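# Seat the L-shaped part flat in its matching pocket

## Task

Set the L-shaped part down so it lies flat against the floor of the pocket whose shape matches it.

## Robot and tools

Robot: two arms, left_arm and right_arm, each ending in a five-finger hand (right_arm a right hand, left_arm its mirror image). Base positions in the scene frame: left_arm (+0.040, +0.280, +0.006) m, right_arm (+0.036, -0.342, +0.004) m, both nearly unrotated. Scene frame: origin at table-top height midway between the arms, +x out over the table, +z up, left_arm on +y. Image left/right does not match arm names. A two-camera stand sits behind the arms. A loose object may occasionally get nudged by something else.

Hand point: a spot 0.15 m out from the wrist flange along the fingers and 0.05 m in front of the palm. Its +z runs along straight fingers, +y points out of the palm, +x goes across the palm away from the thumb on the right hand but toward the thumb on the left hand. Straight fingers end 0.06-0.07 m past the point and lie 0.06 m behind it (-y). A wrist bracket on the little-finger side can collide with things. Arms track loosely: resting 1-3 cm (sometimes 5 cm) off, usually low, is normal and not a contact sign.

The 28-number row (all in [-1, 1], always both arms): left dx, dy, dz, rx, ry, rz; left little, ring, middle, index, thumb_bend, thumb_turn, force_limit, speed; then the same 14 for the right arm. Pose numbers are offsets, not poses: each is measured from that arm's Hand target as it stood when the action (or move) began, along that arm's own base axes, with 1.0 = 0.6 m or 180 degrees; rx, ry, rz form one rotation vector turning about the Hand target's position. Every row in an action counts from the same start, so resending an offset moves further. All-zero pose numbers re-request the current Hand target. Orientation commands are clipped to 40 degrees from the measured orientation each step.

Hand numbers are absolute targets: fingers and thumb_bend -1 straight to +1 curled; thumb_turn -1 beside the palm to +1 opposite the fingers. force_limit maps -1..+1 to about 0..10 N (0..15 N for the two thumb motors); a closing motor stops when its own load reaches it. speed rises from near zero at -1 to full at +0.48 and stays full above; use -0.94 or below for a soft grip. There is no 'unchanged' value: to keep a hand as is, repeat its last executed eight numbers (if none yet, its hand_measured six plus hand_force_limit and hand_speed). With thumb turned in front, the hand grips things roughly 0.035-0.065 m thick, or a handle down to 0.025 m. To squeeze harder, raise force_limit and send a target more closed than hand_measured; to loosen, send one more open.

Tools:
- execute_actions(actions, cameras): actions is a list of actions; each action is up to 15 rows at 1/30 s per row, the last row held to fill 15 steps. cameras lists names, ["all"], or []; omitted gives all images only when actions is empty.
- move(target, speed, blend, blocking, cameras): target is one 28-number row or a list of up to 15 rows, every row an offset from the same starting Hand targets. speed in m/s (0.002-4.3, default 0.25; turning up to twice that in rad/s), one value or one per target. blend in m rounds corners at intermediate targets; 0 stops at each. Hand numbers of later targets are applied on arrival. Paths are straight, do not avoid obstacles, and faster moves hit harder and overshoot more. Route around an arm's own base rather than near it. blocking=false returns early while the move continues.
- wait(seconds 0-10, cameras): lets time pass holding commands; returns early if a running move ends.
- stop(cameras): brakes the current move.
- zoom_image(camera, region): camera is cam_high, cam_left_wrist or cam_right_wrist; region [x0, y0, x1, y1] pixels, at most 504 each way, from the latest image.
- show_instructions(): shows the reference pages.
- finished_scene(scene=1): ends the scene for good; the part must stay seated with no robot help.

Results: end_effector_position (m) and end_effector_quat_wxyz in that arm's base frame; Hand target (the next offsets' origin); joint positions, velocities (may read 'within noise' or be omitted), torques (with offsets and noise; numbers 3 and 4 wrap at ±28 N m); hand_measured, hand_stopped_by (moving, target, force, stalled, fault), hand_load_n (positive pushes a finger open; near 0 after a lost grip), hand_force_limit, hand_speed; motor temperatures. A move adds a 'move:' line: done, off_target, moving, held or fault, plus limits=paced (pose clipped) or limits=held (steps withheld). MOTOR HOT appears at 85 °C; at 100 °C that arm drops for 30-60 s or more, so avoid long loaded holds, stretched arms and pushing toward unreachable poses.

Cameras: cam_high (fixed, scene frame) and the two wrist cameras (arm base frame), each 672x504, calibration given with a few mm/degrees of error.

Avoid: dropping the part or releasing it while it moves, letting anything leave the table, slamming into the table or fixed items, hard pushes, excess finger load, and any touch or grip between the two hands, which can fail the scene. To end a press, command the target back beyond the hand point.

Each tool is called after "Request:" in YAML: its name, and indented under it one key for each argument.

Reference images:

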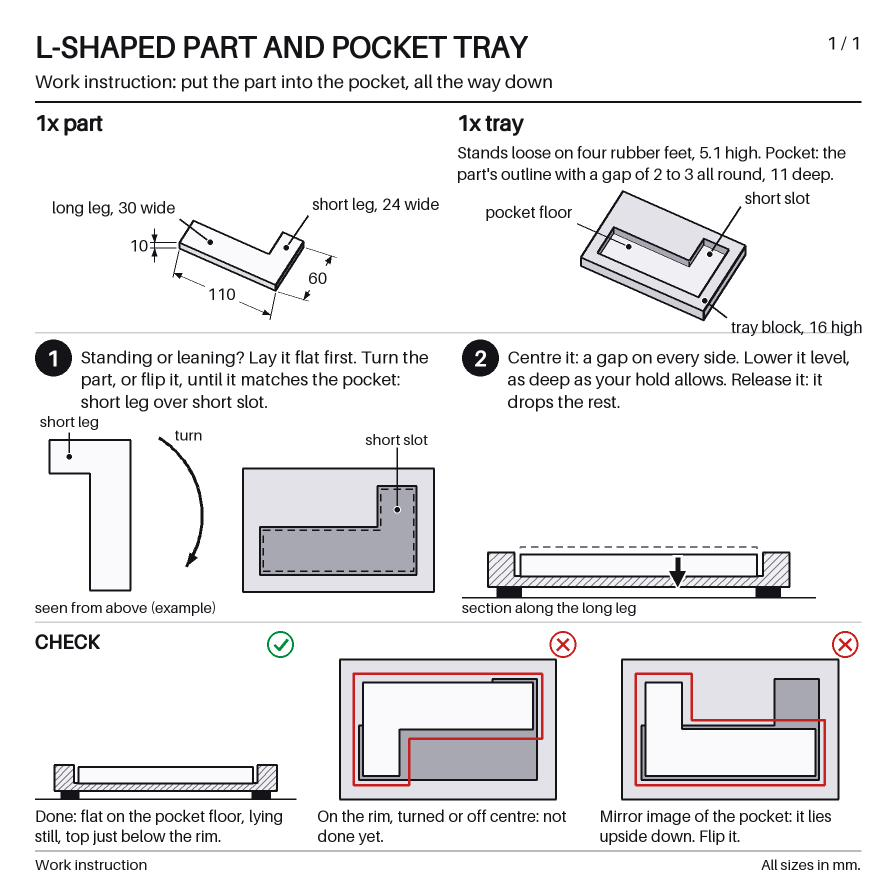

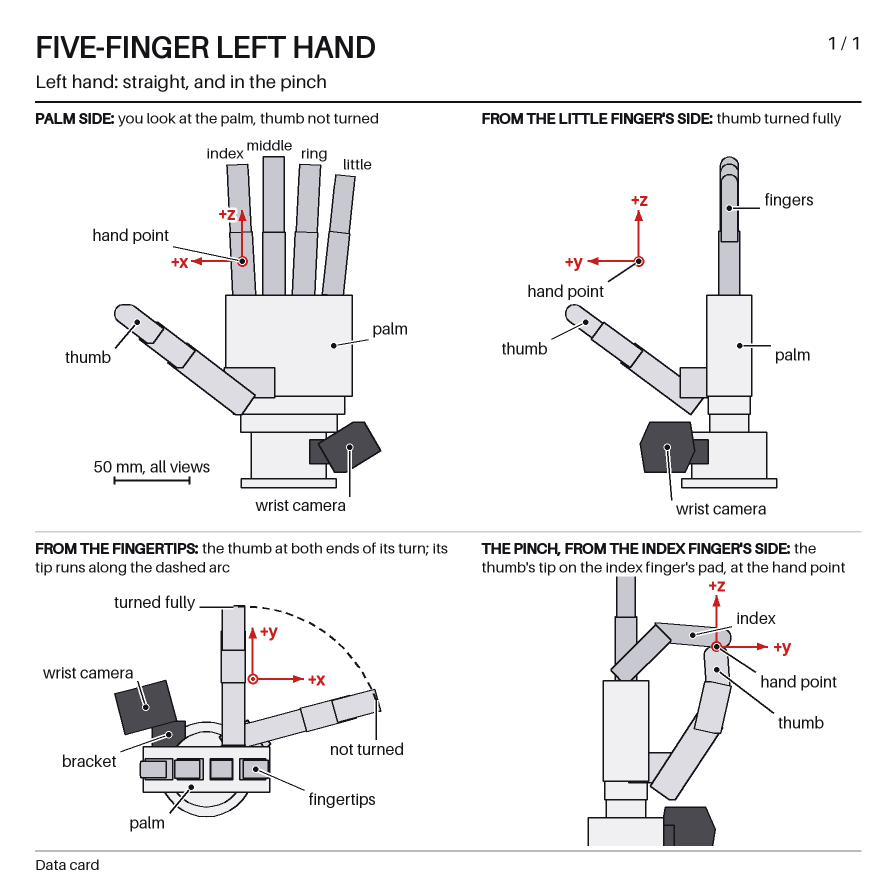

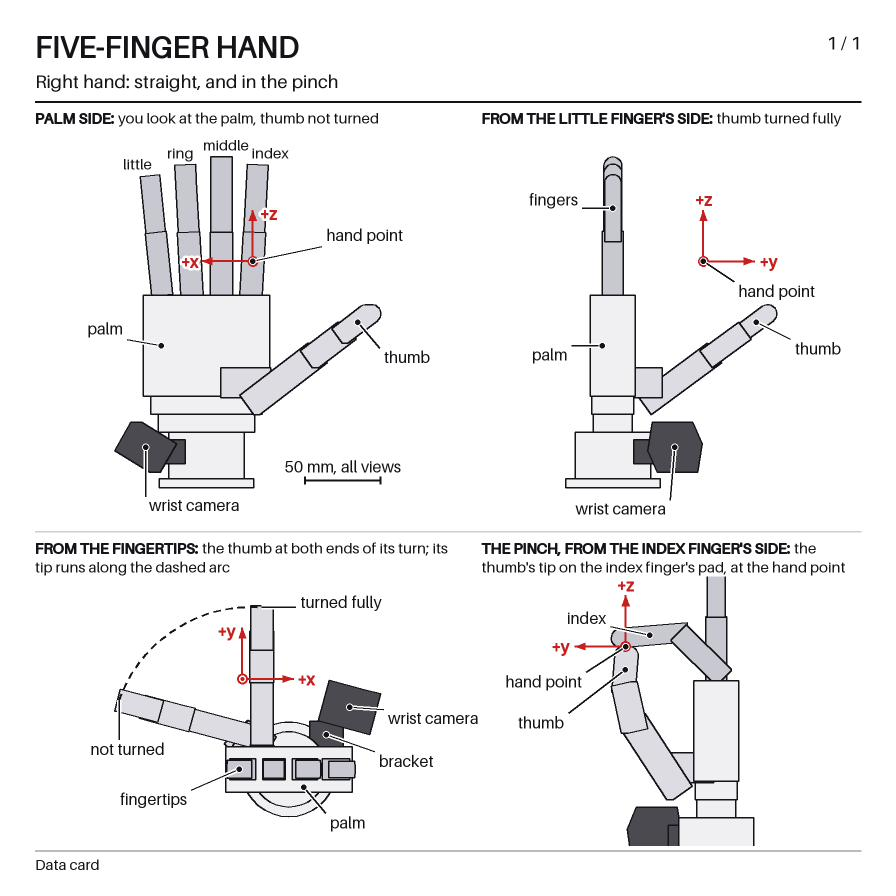

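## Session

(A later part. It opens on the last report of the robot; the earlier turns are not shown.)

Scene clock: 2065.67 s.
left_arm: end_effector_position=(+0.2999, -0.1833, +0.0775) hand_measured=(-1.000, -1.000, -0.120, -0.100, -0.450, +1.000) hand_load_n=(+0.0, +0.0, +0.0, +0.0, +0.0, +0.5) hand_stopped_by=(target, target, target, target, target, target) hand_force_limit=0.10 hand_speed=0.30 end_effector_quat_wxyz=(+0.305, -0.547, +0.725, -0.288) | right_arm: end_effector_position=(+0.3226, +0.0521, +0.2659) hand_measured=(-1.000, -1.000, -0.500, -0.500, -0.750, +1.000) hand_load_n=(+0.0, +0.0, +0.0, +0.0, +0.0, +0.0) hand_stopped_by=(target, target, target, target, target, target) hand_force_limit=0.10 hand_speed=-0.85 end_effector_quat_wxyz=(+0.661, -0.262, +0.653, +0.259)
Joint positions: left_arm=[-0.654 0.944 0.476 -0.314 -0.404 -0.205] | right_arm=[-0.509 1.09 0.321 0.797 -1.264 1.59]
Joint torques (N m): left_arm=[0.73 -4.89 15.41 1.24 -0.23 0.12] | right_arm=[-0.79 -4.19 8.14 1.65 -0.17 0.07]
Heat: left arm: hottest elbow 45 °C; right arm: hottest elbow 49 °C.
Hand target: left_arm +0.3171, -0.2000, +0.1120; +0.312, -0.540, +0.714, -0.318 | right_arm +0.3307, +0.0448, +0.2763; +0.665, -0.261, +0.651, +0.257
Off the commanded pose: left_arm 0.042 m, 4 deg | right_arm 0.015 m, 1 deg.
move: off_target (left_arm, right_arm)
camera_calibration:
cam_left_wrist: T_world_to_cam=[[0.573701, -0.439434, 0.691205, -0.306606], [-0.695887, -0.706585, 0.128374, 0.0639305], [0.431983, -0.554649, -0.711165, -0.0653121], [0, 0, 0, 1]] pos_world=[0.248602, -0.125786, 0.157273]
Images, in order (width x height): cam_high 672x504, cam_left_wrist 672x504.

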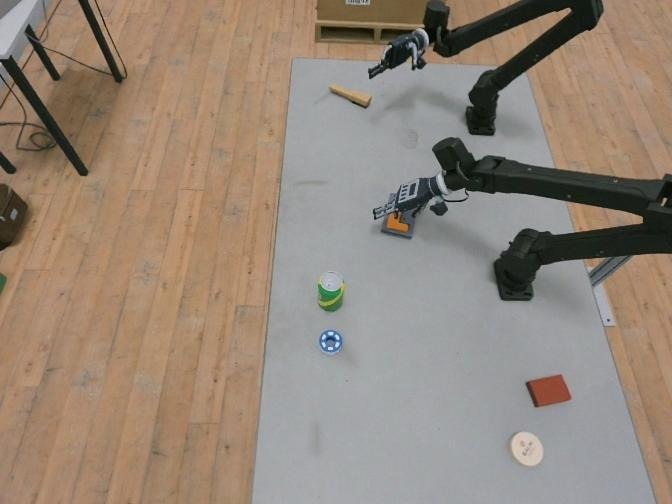

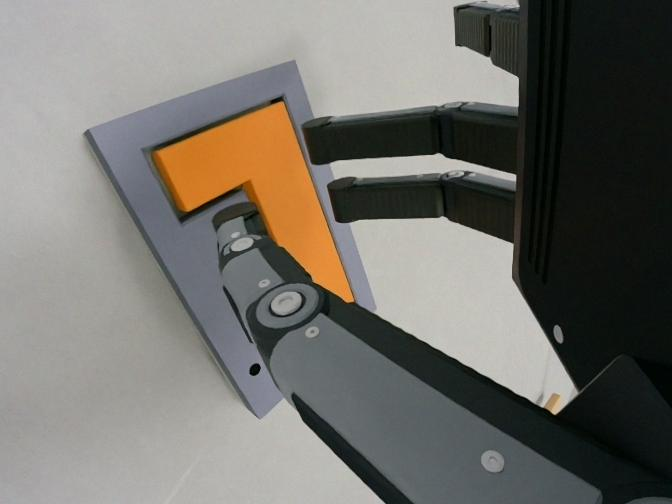

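Request:
move:
  target: [-0.06, 0.06, 0.18, 0, 0, 0, -1, -1, -0.12, -0.1, -0.45, 1, 0.1, 0.3, 0, 0, 0, 0, 0, 0, -1, -1, -0.5, -0.5, -0.75, 1, 0.1, -0.85]
  speed: 0.12
  cameras: ["cam_left_wrist", "cam_high"]

Scene clock: 2070.43 s.
left_arm: end_effector_position=(+0.2687, -0.1583, +0.1814) hand_measured=(-1.000, -1.000, -0.120, -0.100, -0.450, +1.000) hand_load_n=(+0.0, +0.0, +0.0, +0.0, +0.0, +0.0) hand_stopped_by=(target, target, target, target, target, target) hand_force_limit=0.10 hand_speed=0.30 end_effector_quat_wxyz=(+0.302, -0.542, +0.728, -0.290) | right_arm: end_effector_position=(+0.3226, +0.0521, +0.2659) hand_measured=(-1.000, -1.000, -0.500, -0.500, -0.750, +1.000) hand_load_n=(+0.0, +0.0, +0.0, +0.0, +0.0, +0.0) hand_stopped_by=(target, target, target, target, target, target) hand_force_limit=0.10 hand_speed=-0.85 end_effector_quat_wxyz=(+0.661, -0.262, +0.653, +0.259)
Joint positions: left_arm=[-0.641 0.691 0.65 -0.735 -0.383 -0.188] | right_arm=[-0.509 1.09 0.321 0.797 -1.264 1.59]
Joint torques (N m): left_arm=[1.85 -2.78 16.99 1.36 -0.19 0.15] | right_arm=[-0.91 -4.19 8.01 1.65 -0.16 0.09]
Heat: left arm: hottest elbow 48 °C; right arm: hottest elbow 49 °C.
Hand target: left_arm +0.2811, -0.1640, +0.2199; +0.312, -0.540, +0.714, -0.318 | right_arm +0.3307, +0.0448, +0.2763; +0.665, -0.261, +0.651, +0.257
Off the commanded pose: left_arm 0.041 m, 4 deg | right_arm 0.015 m, 1 deg.
move: off_target (left_arm, right_arm)
camera_calibration:
cam_left_wrist: T_world_to_cam=[[0.569454, -0.445593, 0.690774, -0.349327], [-0.704792, -0.697158, 0.131298, 0.0499058], [0.423073, -0.56162, -0.71105, 0.0371569], [0, 0, 0, 1]] pos_world=[0.218379, -0.0999976, 0.261174]
Images, in order (width x height): cam_high 672x504, cam_left_wrist 672x504.

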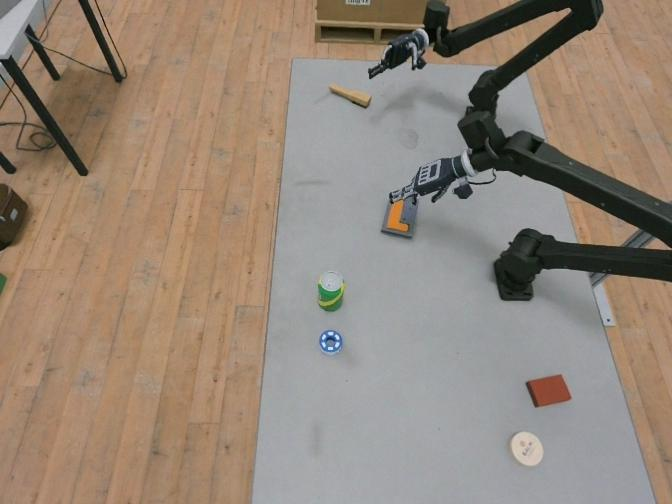

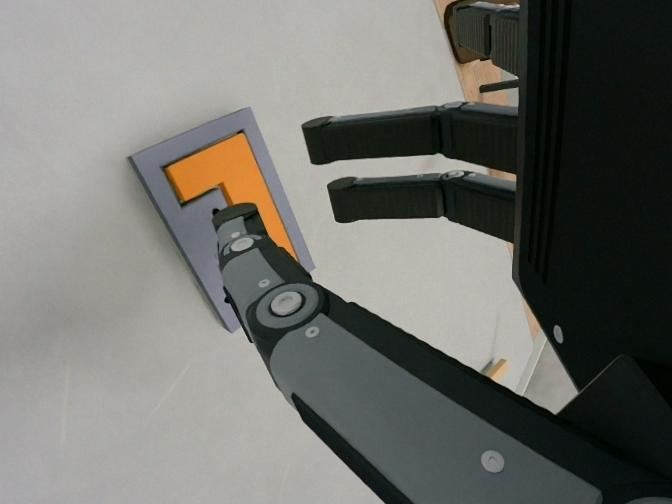

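Request:
zoom_image:
  camera: "cam_left_wrist"
  region: [120, 100, 320, 340]

Request:
zoom_image:
  camera: "cam_high"
  region: [375, 190, 425, 245]

Scaled by 2.100 from the camera's 672x504 image, which has a finer 960x720 frame.

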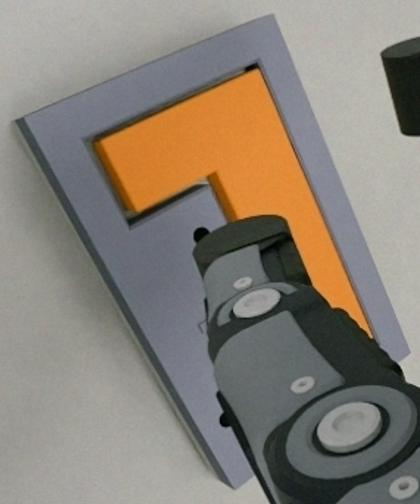

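Scaled by 9.164 from the camera's 672x504 image, which has a finer 960x720 frame.

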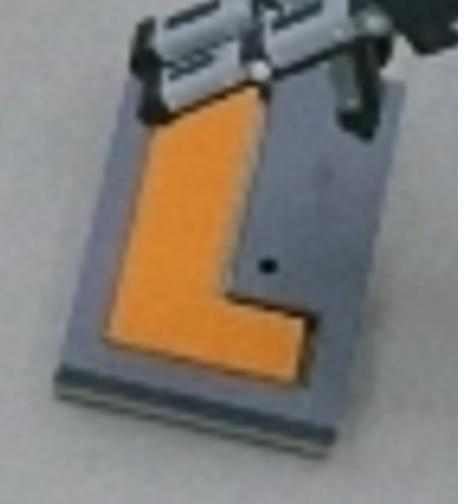

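Request:
move:
  target: [-0.08, 0.2, 0.04, 0, 0, 0, -1, -1, -0.12, -0.1, -0.45, 1, 0.1, 0.3, 0, 0, 0, 0, 0, 0, -1, -1, -0.5, -0.5, -0.75, 1, 0.1, -0.85]
  speed: 0.15
  cameras: ["cam_left_wrist", "cam_high"]

Scene clock: 2078.63 s.
left_arm: end_effector_position=(+0.2280, -0.0465, +0.2130) hand_measured=(-1.000, -1.000, -0.120, -0.100, -0.450, +1.000) hand_load_n=(+0.0, +0.0, +0.0, +0.0, +0.0, +0.0) hand_stopped_by=(target, target, target, target, target, target) hand_force_limit=0.10 hand_speed=0.30 end_effector_quat_wxyz=(+0.291, -0.549, +0.722, -0.304) | right_arm: end_effector_position=(+0.3226, +0.0521, +0.2659) hand_measured=(-1.000, -1.000, -0.500, -0.500, -0.750, +1.000) hand_load_n=(+0.0, +0.0, +0.0, +0.0, +0.0, -0.5) hand_stopped_by=(target, target, target, target, target, target) hand_force_limit=0.10 hand_speed=-0.85 end_effector_quat_wxyz=(+0.661, -0.262, +0.653, +0.259)
Joint positions: left_arm=[-0.045 0.4 0.65 -0.955 0.086 0.186] | right_arm=[-0.509 1.09 0.321 0.797 -1.264 1.59]
Joint torques (N m): left_arm=[1.9 -0.09 15.97 1.54 0.07 0.16] | right_arm=[-0.85 -4.31 8.09 1.66 -0.16 0.08]
Heat: left arm: hottest elbow 52 °C; right arm: hottest elbow 49 °C.
Hand target: left_arm +0.2331, -0.0441, +0.2439; +0.312, -0.539, +0.714, -0.318 | right_arm +0.3307, +0.0448, +0.2763; +0.665, -0.261, +0.651, +0.257
Off the commanded pose: left_arm 0.031 m, 3 deg | right_arm 0.015 m, 1 deg.
move: off_target (left_arm, right_arm)
camera_calibration:
cam_left_wrist: T_world_to_cam=[[0.571232, -0.417483, 0.706683, -0.300675], [-0.70348, -0.692589, 0.159486, 0.0889959], [0.422859, -0.588241, -0.689321, 0.133814], [0, 0, 0, 1]] pos_world=[0.177778, 0.0148254, 0.290529]
Images, in order (width x height): cam_high 672x504, cam_left_wrist 672x504.

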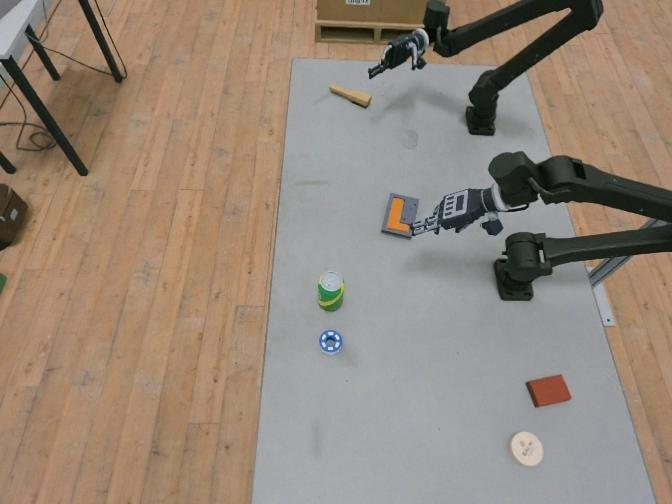

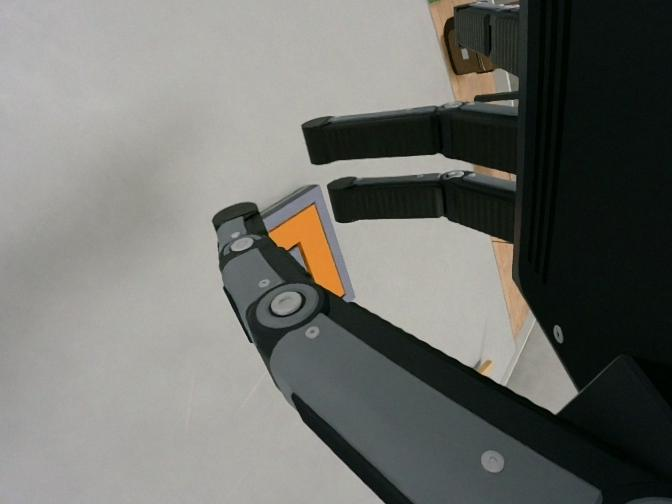

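Request:
zoom_image:
  camera: "cam_high"
  region: [375, 190, 425, 245]

Request:
zoom_image:
  camera: "cam_left_wrist"
  region: [250, 175, 370, 310]

Scaled by 9.164 from the camera's 672x504 image, which has a finer 960x720 frame.

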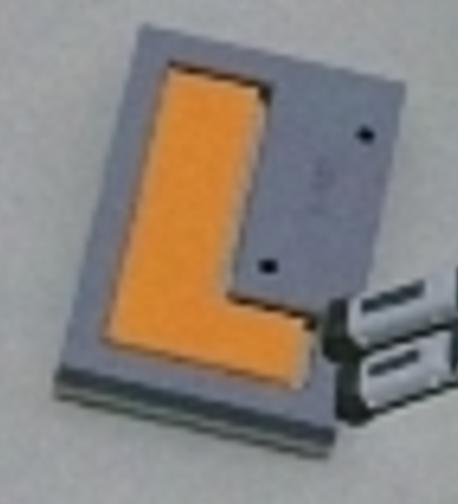

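Scaled by 3.733 from the camera's 672x504 image, which has a finer 960x720 frame.

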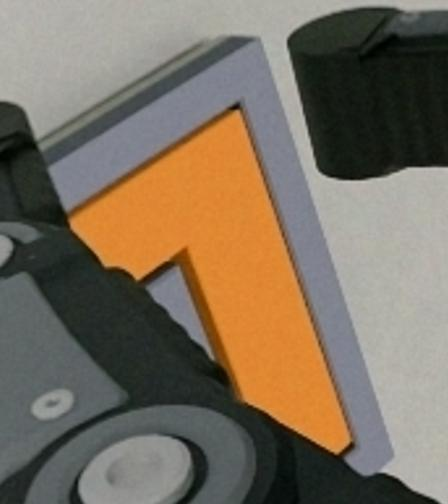

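Request:
finished_scene:
  scene: 1

The scene is finished: the task was done.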